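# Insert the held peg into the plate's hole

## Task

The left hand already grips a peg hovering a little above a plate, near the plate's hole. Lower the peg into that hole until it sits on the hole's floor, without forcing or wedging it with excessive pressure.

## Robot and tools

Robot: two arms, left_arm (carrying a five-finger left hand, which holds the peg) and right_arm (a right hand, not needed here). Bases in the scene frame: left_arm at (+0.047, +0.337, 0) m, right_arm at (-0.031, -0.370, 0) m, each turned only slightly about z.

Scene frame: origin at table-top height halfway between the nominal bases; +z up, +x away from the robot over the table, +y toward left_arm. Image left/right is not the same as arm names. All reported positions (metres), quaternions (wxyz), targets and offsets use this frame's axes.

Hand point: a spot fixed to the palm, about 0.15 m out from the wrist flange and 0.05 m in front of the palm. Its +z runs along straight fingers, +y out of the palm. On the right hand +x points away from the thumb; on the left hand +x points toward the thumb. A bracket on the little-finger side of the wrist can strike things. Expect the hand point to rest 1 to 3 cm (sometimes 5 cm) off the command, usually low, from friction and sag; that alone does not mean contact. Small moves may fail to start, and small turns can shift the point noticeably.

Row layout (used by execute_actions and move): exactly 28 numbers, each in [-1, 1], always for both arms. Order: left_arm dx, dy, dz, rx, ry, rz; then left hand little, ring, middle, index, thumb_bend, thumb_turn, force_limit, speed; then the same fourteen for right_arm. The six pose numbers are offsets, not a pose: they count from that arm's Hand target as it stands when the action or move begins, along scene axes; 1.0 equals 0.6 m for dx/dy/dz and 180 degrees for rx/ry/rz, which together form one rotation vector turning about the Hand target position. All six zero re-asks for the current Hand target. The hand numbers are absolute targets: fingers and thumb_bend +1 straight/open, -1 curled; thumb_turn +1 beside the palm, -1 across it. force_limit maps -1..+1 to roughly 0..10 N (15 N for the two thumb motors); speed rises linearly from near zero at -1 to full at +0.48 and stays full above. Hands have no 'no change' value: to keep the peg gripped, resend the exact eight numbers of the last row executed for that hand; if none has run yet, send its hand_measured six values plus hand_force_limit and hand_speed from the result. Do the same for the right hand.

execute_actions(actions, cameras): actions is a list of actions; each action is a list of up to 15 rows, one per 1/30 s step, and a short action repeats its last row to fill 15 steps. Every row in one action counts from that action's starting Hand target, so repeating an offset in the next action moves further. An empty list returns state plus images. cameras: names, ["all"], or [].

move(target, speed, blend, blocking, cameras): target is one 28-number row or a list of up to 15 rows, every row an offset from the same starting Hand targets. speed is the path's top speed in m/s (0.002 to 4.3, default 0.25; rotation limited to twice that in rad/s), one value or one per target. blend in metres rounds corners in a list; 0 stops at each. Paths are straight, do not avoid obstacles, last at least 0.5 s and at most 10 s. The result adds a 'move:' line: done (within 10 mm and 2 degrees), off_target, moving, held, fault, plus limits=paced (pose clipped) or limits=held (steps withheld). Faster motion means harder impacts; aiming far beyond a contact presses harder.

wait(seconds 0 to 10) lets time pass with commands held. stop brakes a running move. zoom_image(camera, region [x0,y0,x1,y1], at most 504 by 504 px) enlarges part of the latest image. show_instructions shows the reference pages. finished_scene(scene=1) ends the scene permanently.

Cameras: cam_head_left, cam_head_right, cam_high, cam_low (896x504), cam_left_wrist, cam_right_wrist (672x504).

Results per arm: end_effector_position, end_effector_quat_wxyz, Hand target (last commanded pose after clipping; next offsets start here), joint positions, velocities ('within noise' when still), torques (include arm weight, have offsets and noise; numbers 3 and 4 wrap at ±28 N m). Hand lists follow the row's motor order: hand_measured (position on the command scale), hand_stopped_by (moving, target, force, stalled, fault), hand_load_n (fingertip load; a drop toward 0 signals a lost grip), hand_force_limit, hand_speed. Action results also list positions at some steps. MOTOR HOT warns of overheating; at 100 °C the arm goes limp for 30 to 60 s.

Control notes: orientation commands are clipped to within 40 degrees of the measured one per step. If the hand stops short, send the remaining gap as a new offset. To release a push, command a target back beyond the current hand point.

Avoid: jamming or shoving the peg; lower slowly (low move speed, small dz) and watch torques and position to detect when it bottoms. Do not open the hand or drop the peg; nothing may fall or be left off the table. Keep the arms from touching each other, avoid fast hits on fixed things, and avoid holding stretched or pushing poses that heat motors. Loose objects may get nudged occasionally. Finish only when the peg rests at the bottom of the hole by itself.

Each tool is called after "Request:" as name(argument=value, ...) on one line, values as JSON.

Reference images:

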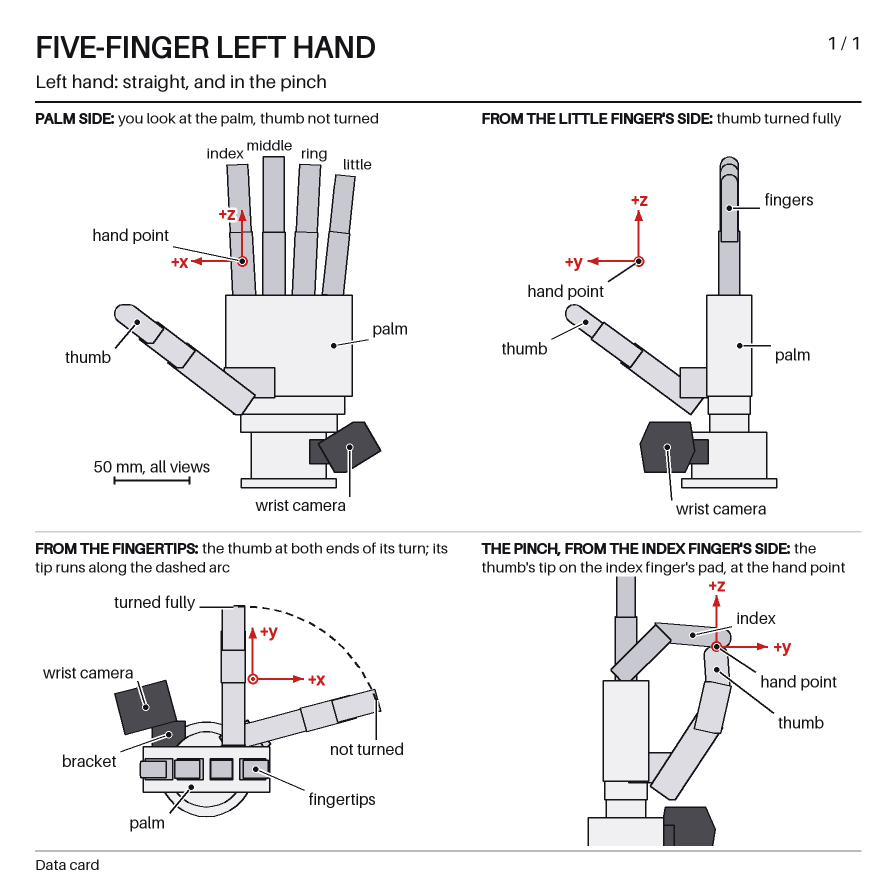

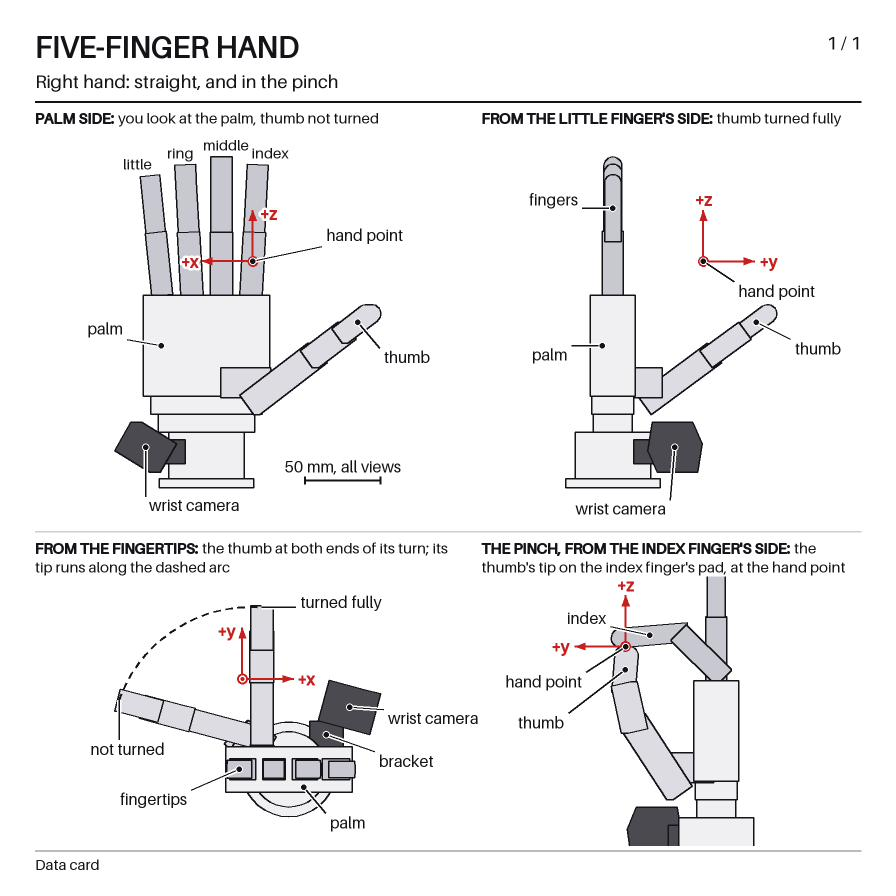

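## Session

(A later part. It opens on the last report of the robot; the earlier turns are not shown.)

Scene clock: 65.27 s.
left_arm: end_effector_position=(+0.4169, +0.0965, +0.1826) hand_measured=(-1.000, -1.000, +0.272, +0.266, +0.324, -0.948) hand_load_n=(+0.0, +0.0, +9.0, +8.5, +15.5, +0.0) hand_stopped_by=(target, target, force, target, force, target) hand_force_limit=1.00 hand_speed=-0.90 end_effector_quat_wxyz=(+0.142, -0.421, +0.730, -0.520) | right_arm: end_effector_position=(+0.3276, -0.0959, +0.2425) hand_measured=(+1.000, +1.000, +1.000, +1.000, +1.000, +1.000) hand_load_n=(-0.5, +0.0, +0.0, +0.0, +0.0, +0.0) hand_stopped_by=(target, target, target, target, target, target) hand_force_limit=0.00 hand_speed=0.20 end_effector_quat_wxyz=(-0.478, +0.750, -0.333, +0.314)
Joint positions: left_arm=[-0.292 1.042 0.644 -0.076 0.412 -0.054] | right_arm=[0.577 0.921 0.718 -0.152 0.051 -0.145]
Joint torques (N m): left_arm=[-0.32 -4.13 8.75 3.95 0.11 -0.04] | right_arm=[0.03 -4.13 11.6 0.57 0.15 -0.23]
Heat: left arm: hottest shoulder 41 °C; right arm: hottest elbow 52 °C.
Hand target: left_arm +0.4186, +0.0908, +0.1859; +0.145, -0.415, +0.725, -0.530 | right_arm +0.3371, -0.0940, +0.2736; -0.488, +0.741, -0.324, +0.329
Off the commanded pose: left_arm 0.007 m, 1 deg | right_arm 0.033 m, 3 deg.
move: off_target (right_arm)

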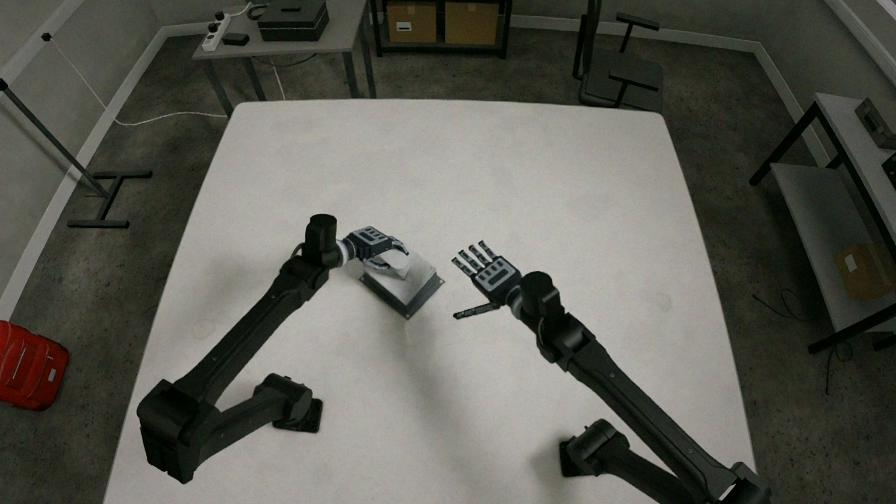

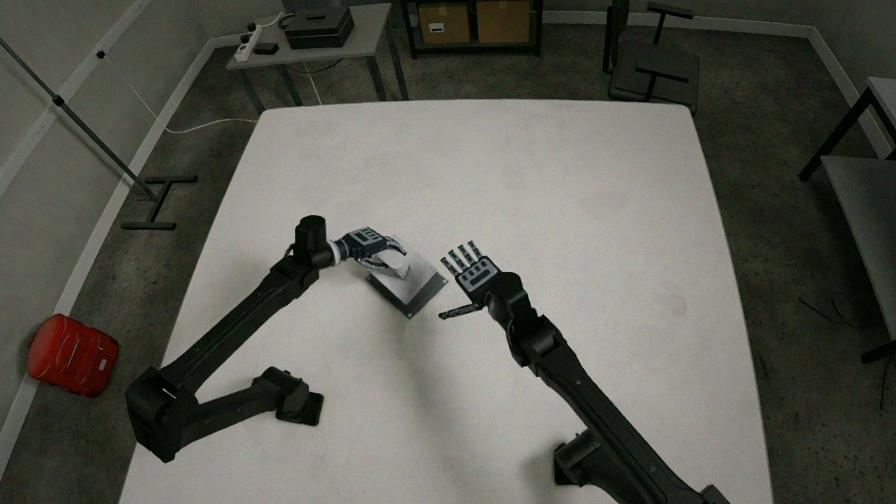

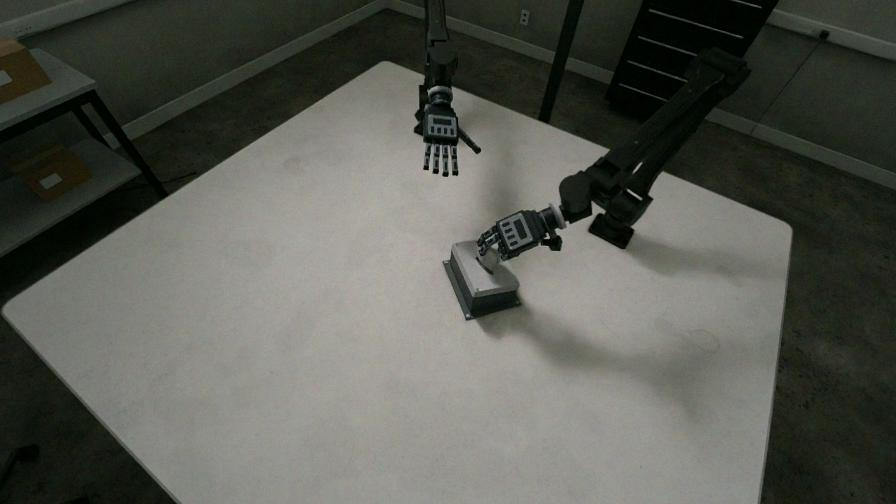

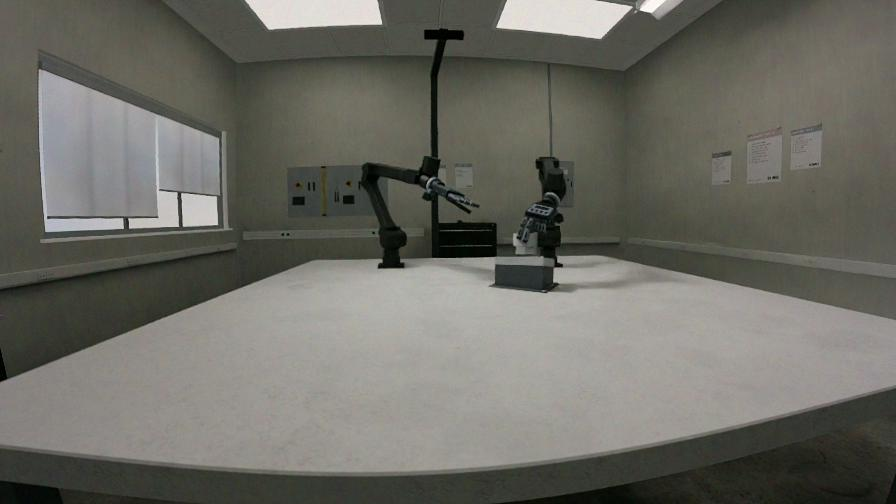

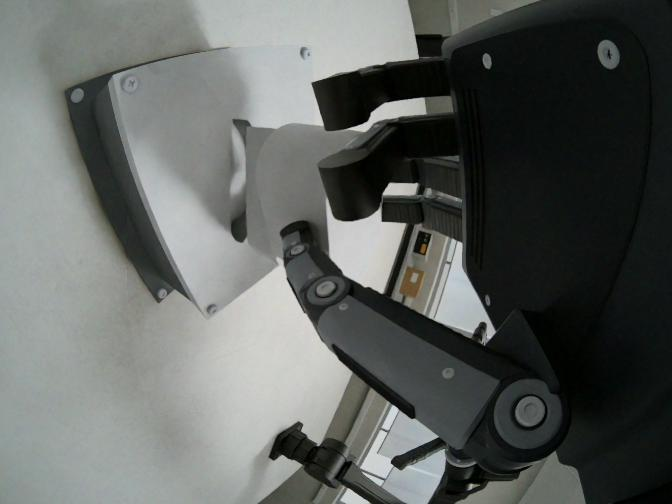

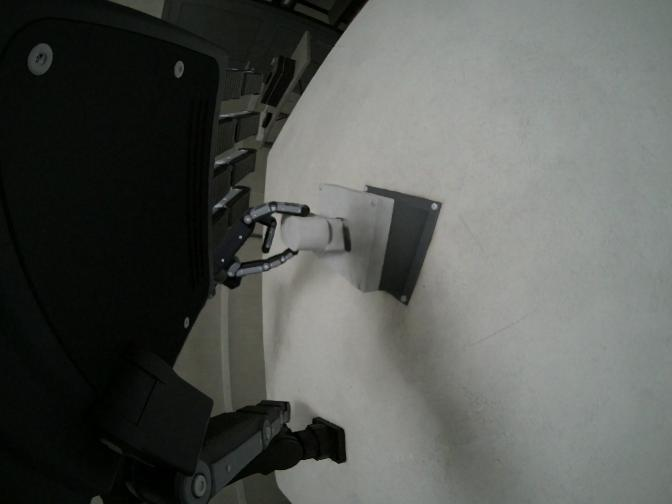

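Request:
move(target=[0.0008,0,-0.0125,0,0,0,-1.0,-1.0,0.272,0.264,0.324,-0.948,1.0,-0.90,0,0,0,0,0,0,1,1,1,1,1,1,0,0.2], speed=0.04, cameras=["all"])

Request:
zoom_image(camera="cam_right_wrist", region=[310, 200, 370, 260])

Request:
zoom_image(camera="cam_left_wrist", region=[200, 100, 300, 270])

Request:
zoom_image(camera="cam_low", region=[490, 220, 570, 300])

Request:
zoom_image(camera="cam_high", region=[440, 220, 530, 300])

Request:
zoom_image(camera="cam_head_right", region=[370, 240, 430, 300])

Scene clock: 68.43 s.
left_arm: end_effector_position=(+0.4176, +0.0963, +0.1756) hand_measured=(-1.000, -1.000, +0.272, +0.266, +0.324, -0.948) hand_load_n=(+0.0, +0.0, +9.0, +8.5, +15.5, +0.0) hand_stopped_by=(target, target, force, target, force, target) hand_force_limit=1.00 hand_speed=-0.90 end_effector_quat_wxyz=(+0.142, -0.420, +0.730, -0.521) | right_arm: end_effector_position=(+0.3276, -0.0959, +0.2425) hand_measured=(+1.000, +1.000, +1.000, +1.000, +1.000, +1.000) hand_load_n=(+0.0, +0.0, +0.0, +0.0, +0.0, +0.0) hand_stopped_by=(target, target, target, target, target, target) hand_force_limit=0.00 hand_speed=0.20 end_effector_quat_wxyz=(-0.478, +0.750, -0.333, +0.314)
Joint positions: left_arm=[-0.292 1.054 0.631 -0.05 0.412 -0.054] | right_arm=[0.577 0.921 0.718 -0.152 0.051 -0.145]
Joint torques (N m): left_arm=[-0.21 -4.19 8.59 3.95 0.13 -0.04] | right_arm=[0.09 -4.13 11.6 0.58 0.15 -0.23]
Heat: left arm: hottest shoulder 41 °C; right arm: hottest elbow 53 °C.
Hand target: left_arm +0.4191, +0.0907, +0.1784; +0.145, -0.415, +0.725, -0.530 | right_arm +0.3371, -0.0940, +0.2736; -0.488, +0.741, -0.324, +0.329
Off the commanded pose: left_arm 0.006 m, 1 deg | right_arm 0.033 m, 3 deg.
move: off_target (right_arm)

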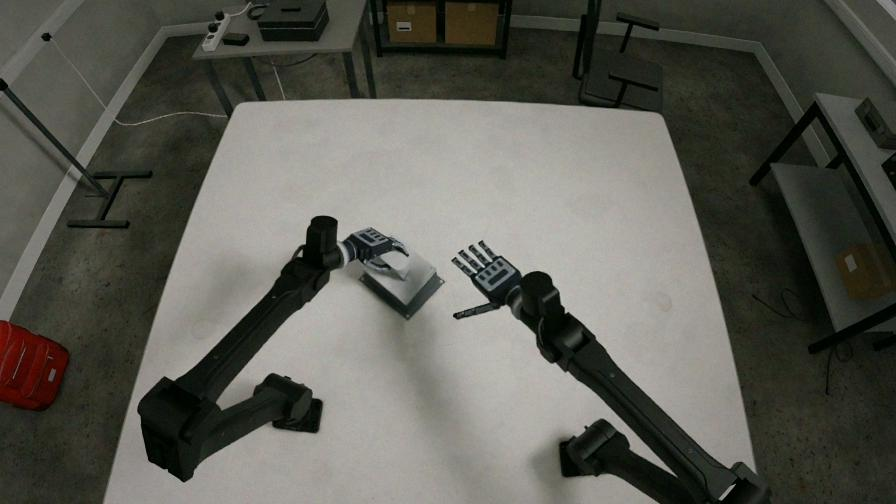

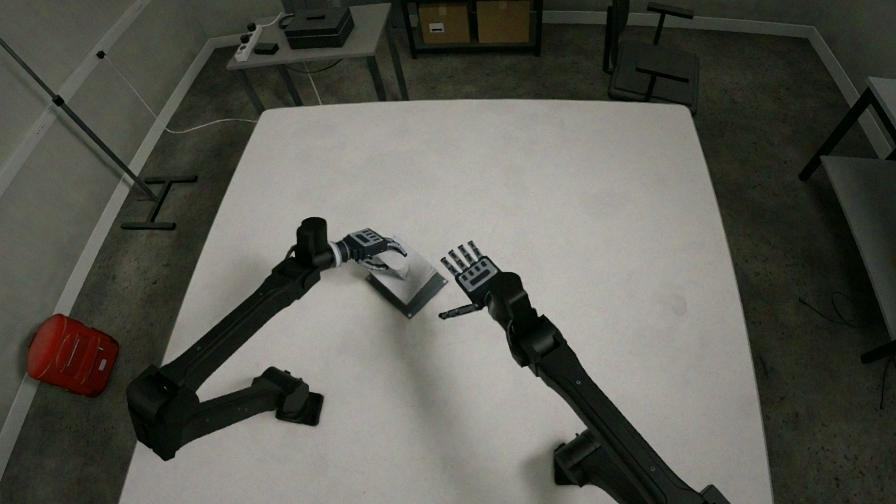

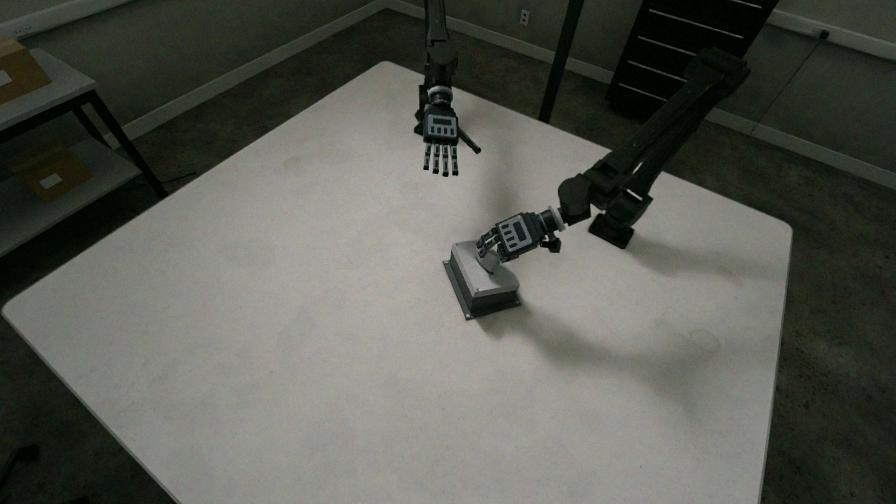

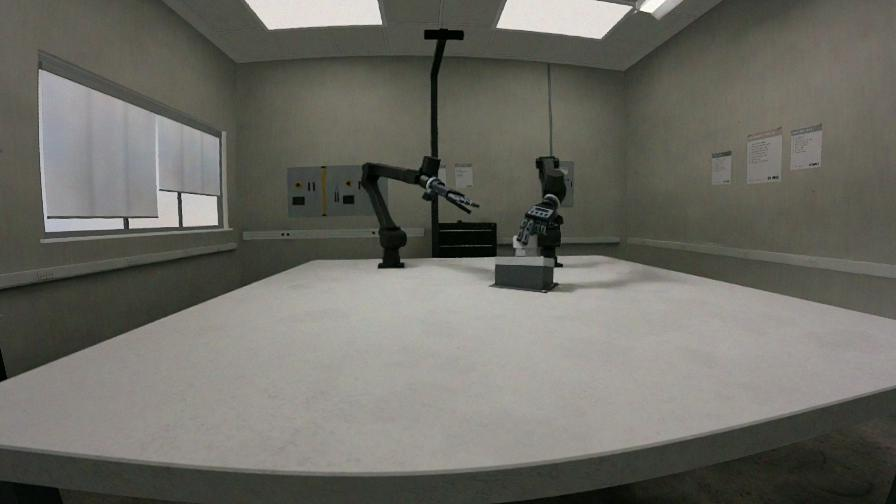

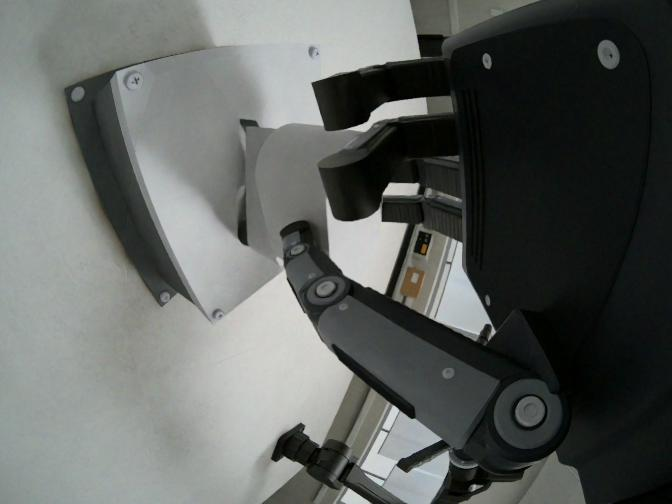

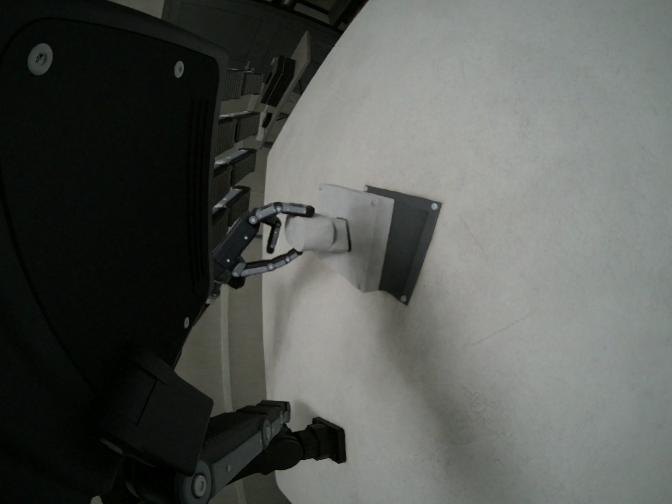

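Scaled by 8.400 from the camera's 672x504 image, which has a finer 960x720 frame.

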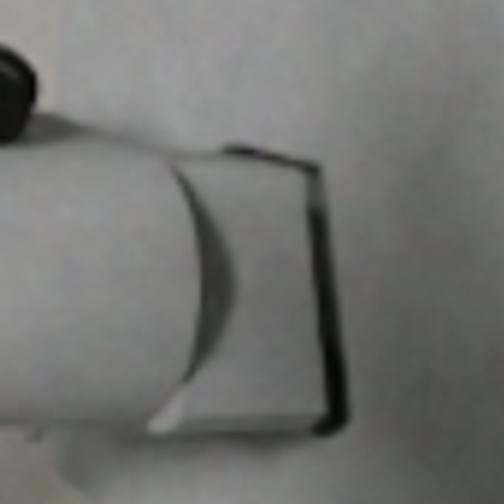

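Scaled by 2.965 from the camera's 672x504 image, which has a finer 960x720 frame.

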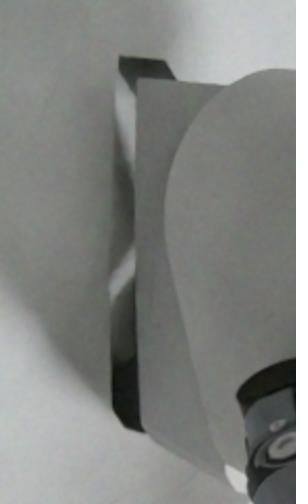

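Scaled by 6.300 from the camera's 896x504 image, which has a finer 1280x720 frame.

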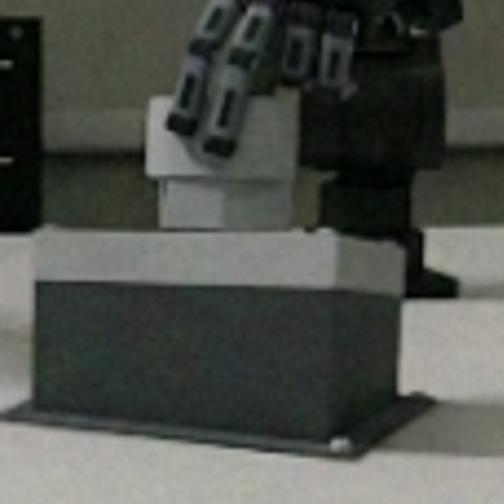

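Scaled by 5.600 from the camera's 896x504 image, which has a finer 1280x720 frame.

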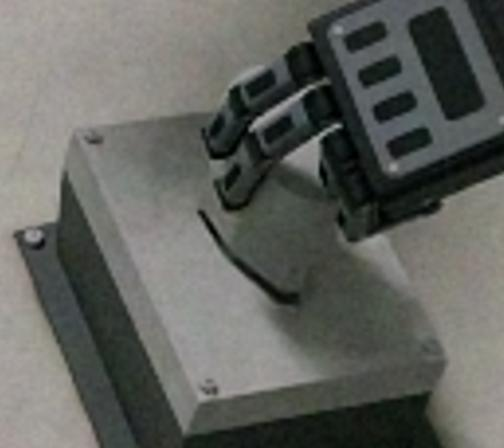

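Scaled by 8.400 from the camera's 896x504 image, which has a finer 1280x720 frame.

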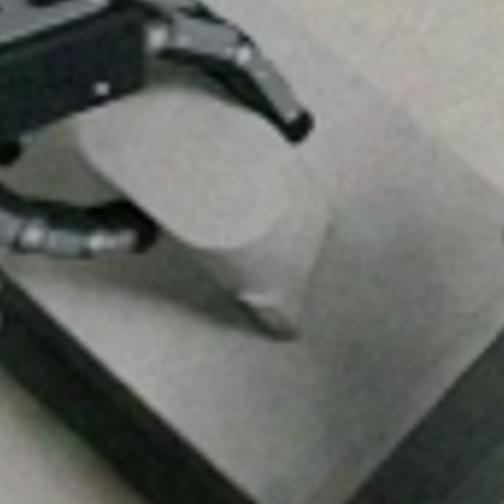

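Request:
move(target=[-0.0028,0.0008,-0.0023,0,-0.0143,0,-1.0,-1.0,0.272,0.264,0.324,-0.948,1.0,-0.90,0,0,0,0,0,0,1,1,1,1,1,1,0,0.2], speed=0.04, cameras=["all"])

Request:
zoom_image(camera="cam_right_wrist", region=[310, 200, 370, 260])

Request:
zoom_image(camera="cam_left_wrist", region=[200, 100, 300, 270])

Request:
zoom_image(camera="cam_low", region=[490, 220, 570, 300])

Request:
zoom_image(camera="cam_high", region=[440, 220, 530, 300])

Request:
zoom_image(camera="cam_head_right", region=[370, 240, 430, 300])

Scene clock: 76.40 s.
left_arm: end_effector_position=(+0.4174, +0.0956, +0.1703) hand_measured=(-1.000, -1.000, +0.272, +0.266, +0.324, -0.948) hand_load_n=(+0.0, +0.0, +8.5, +8.5, +15.0, +0.0) hand_stopped_by=(target, target, force, target, force, target) hand_force_limit=1.00 hand_speed=-0.90 end_effector_quat_wxyz=(+0.152, -0.415, +0.726, -0.527) | right_arm: end_effector_position=(+0.3276, -0.0959, +0.2425) hand_measured=(+1.000, +1.000, +1.000, +1.000, +1.000, +1.000) hand_load_n=(+0.0, +0.0, +0.0, +0.0, +0.0, +0.0) hand_stopped_by=(target, target, target, target, target, target) hand_force_limit=0.00 hand_speed=0.20 end_effector_quat_wxyz=(-0.478, +0.750, -0.333, +0.314)
Joint positions: left_arm=[-0.298 1.054 0.602 0.006 0.401 -0.054] | right_arm=[0.577 0.921 0.718 -0.152 0.051 -0.145]
Joint torques (N m): left_arm=[-0.26 -5.01 8.28 3.92 0.06 0.07] | right_arm=[0.09 -4.13 11.6 0.59 0.15 -0.23]
Heat: left arm: hottest shoulder 41 °C; right arm: hottest elbow 54 °C.
Hand target: left_arm +0.4174, +0.0912, +0.1771; +0.161, -0.403, +0.721, -0.539 | right_arm +0.3371, -0.0940, +0.2736; -0.488, +0.741, -0.324, +0.329
Off the commanded pose: left_arm 0.008 m, 2 deg | right_arm 0.033 m, 3 deg.
move: off_target (right_arm)

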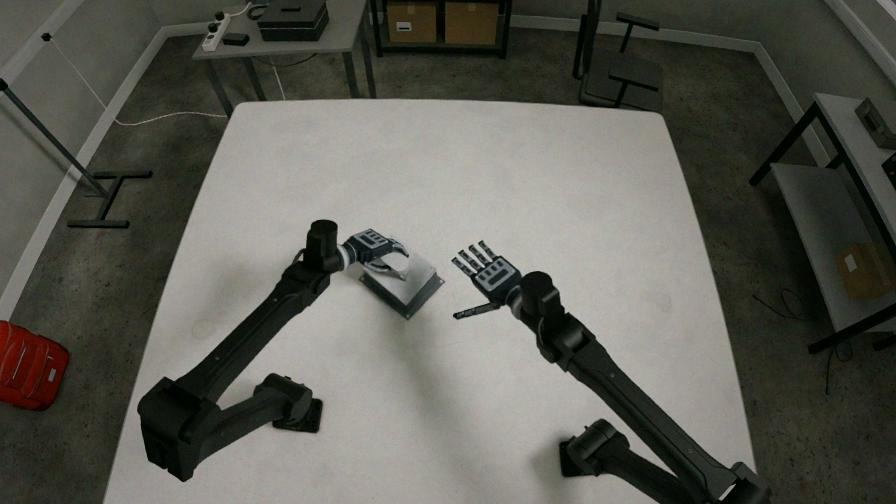

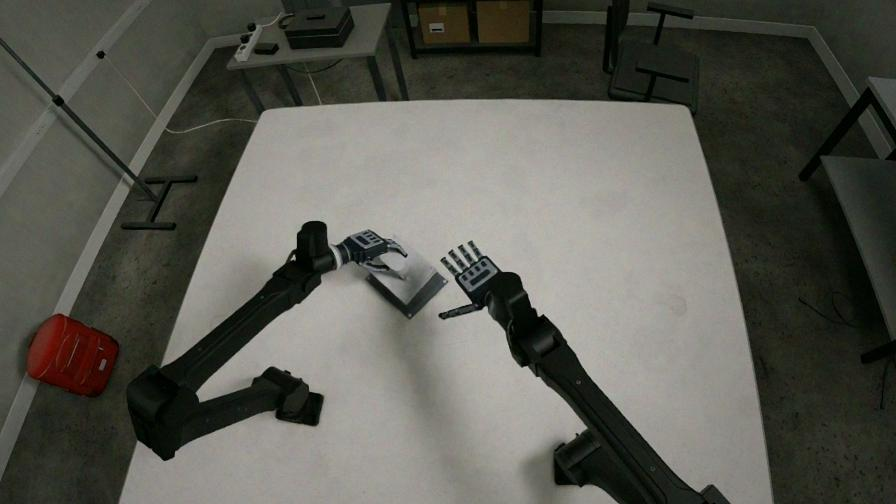

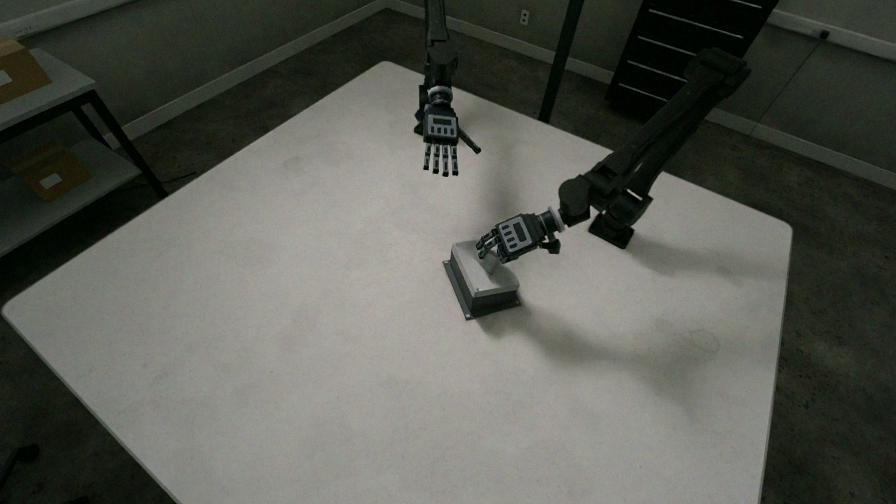

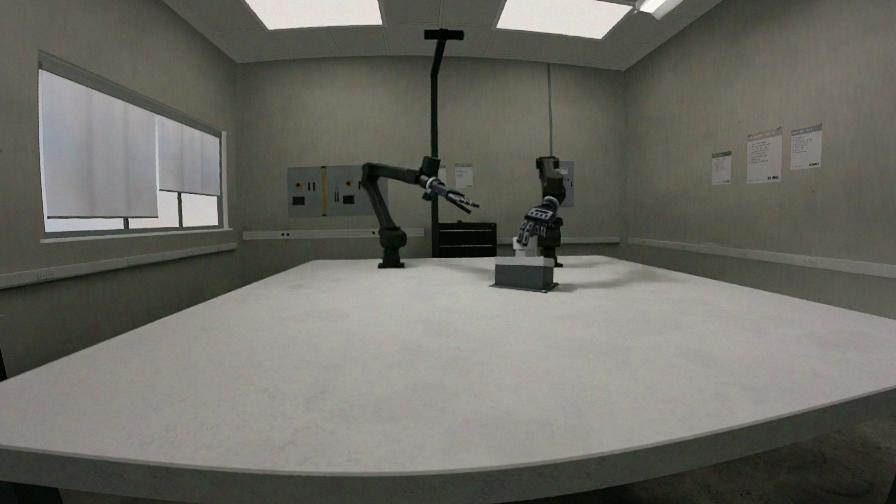

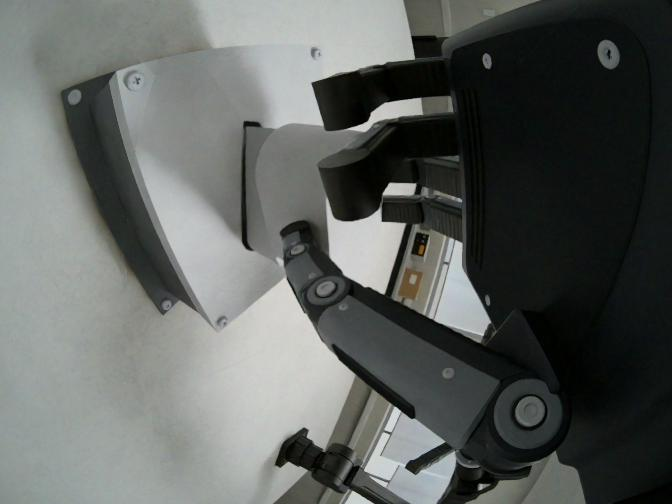

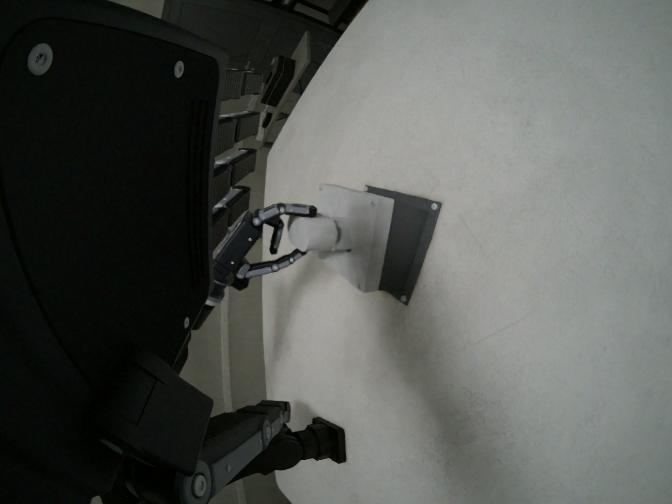

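Scaled by 8.400 from the camera's 672x504 image, which has a finer 960x720 frame.

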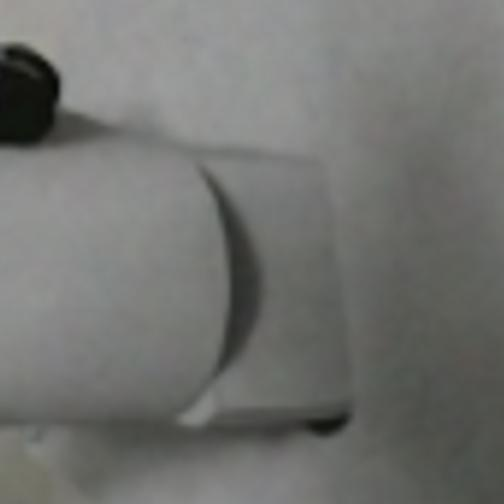

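Scaled by 2.965 from the camera's 672x504 image, which has a finer 960x720 frame.

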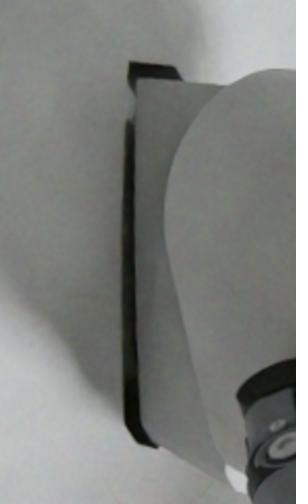

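Scaled by 6.300 from the camera's 896x504 image, which has a finer 1280x720 frame.

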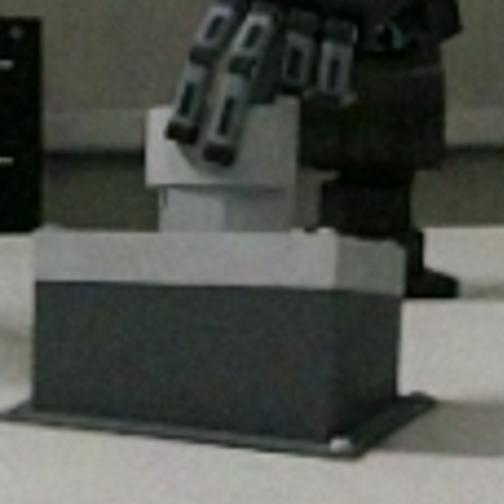

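Scaled by 5.600 from the camera's 896x504 image, which has a finer 1280x720 frame.

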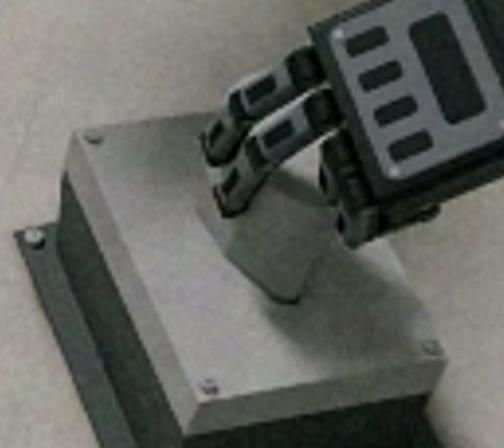

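Scaled by 8.400 from the camera's 896x504 image, which has a finer 1280x720 frame.

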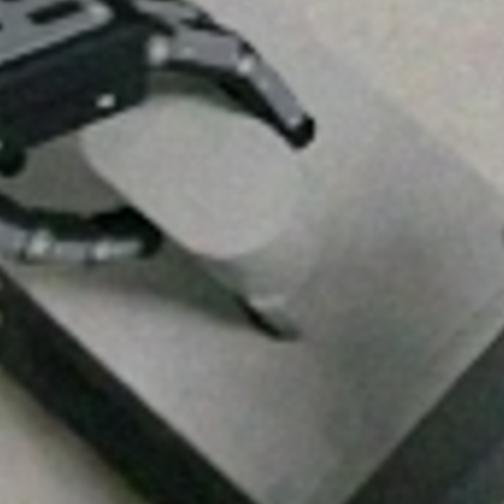

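Request:
zoom_image(camera="cam_left_wrist", region=[230, 110, 280, 150])

Request:
zoom_image(camera="cam_left_wrist", region=[230, 220, 280, 260])

Request:
zoom_image(camera="cam_right_wrist", region=[330, 210, 370, 260])

Request:
zoom_image(camera="cam_high", region=[470, 240, 510, 280])

Scaled by 10.080 from the camera's 672x504 image, which has a finer 960x720 frame.

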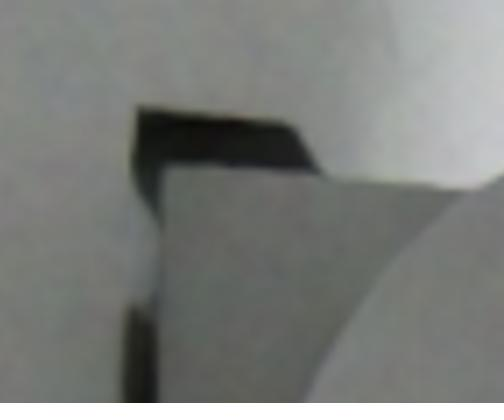

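Scaled by 10.080 from the camera's 672x504 image, which has a finer 960x720 frame.

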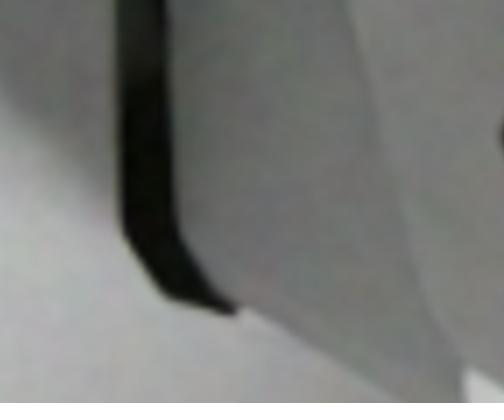

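Scaled by 10.080 from the camera's 672x504 image, which has a finer 960x720 frame.

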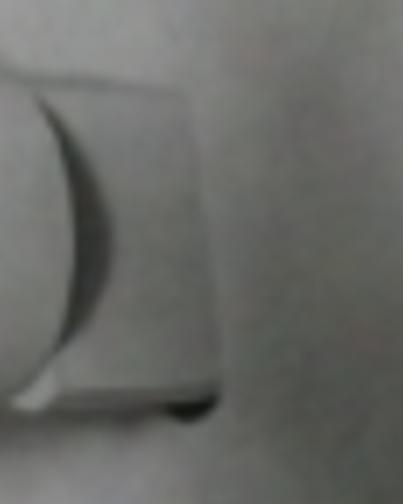

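Scaled by 12.600 from the camera's 896x504 image, which has a finer 1280x720 frame.

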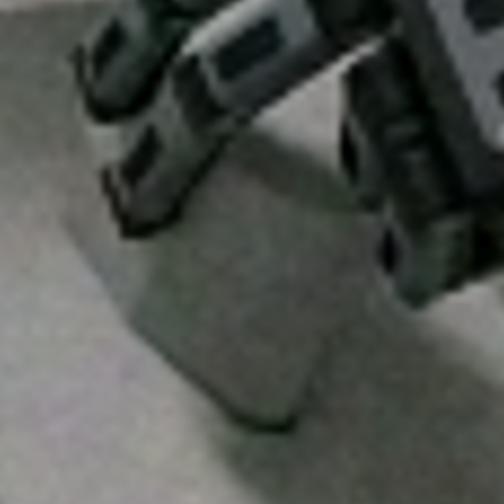

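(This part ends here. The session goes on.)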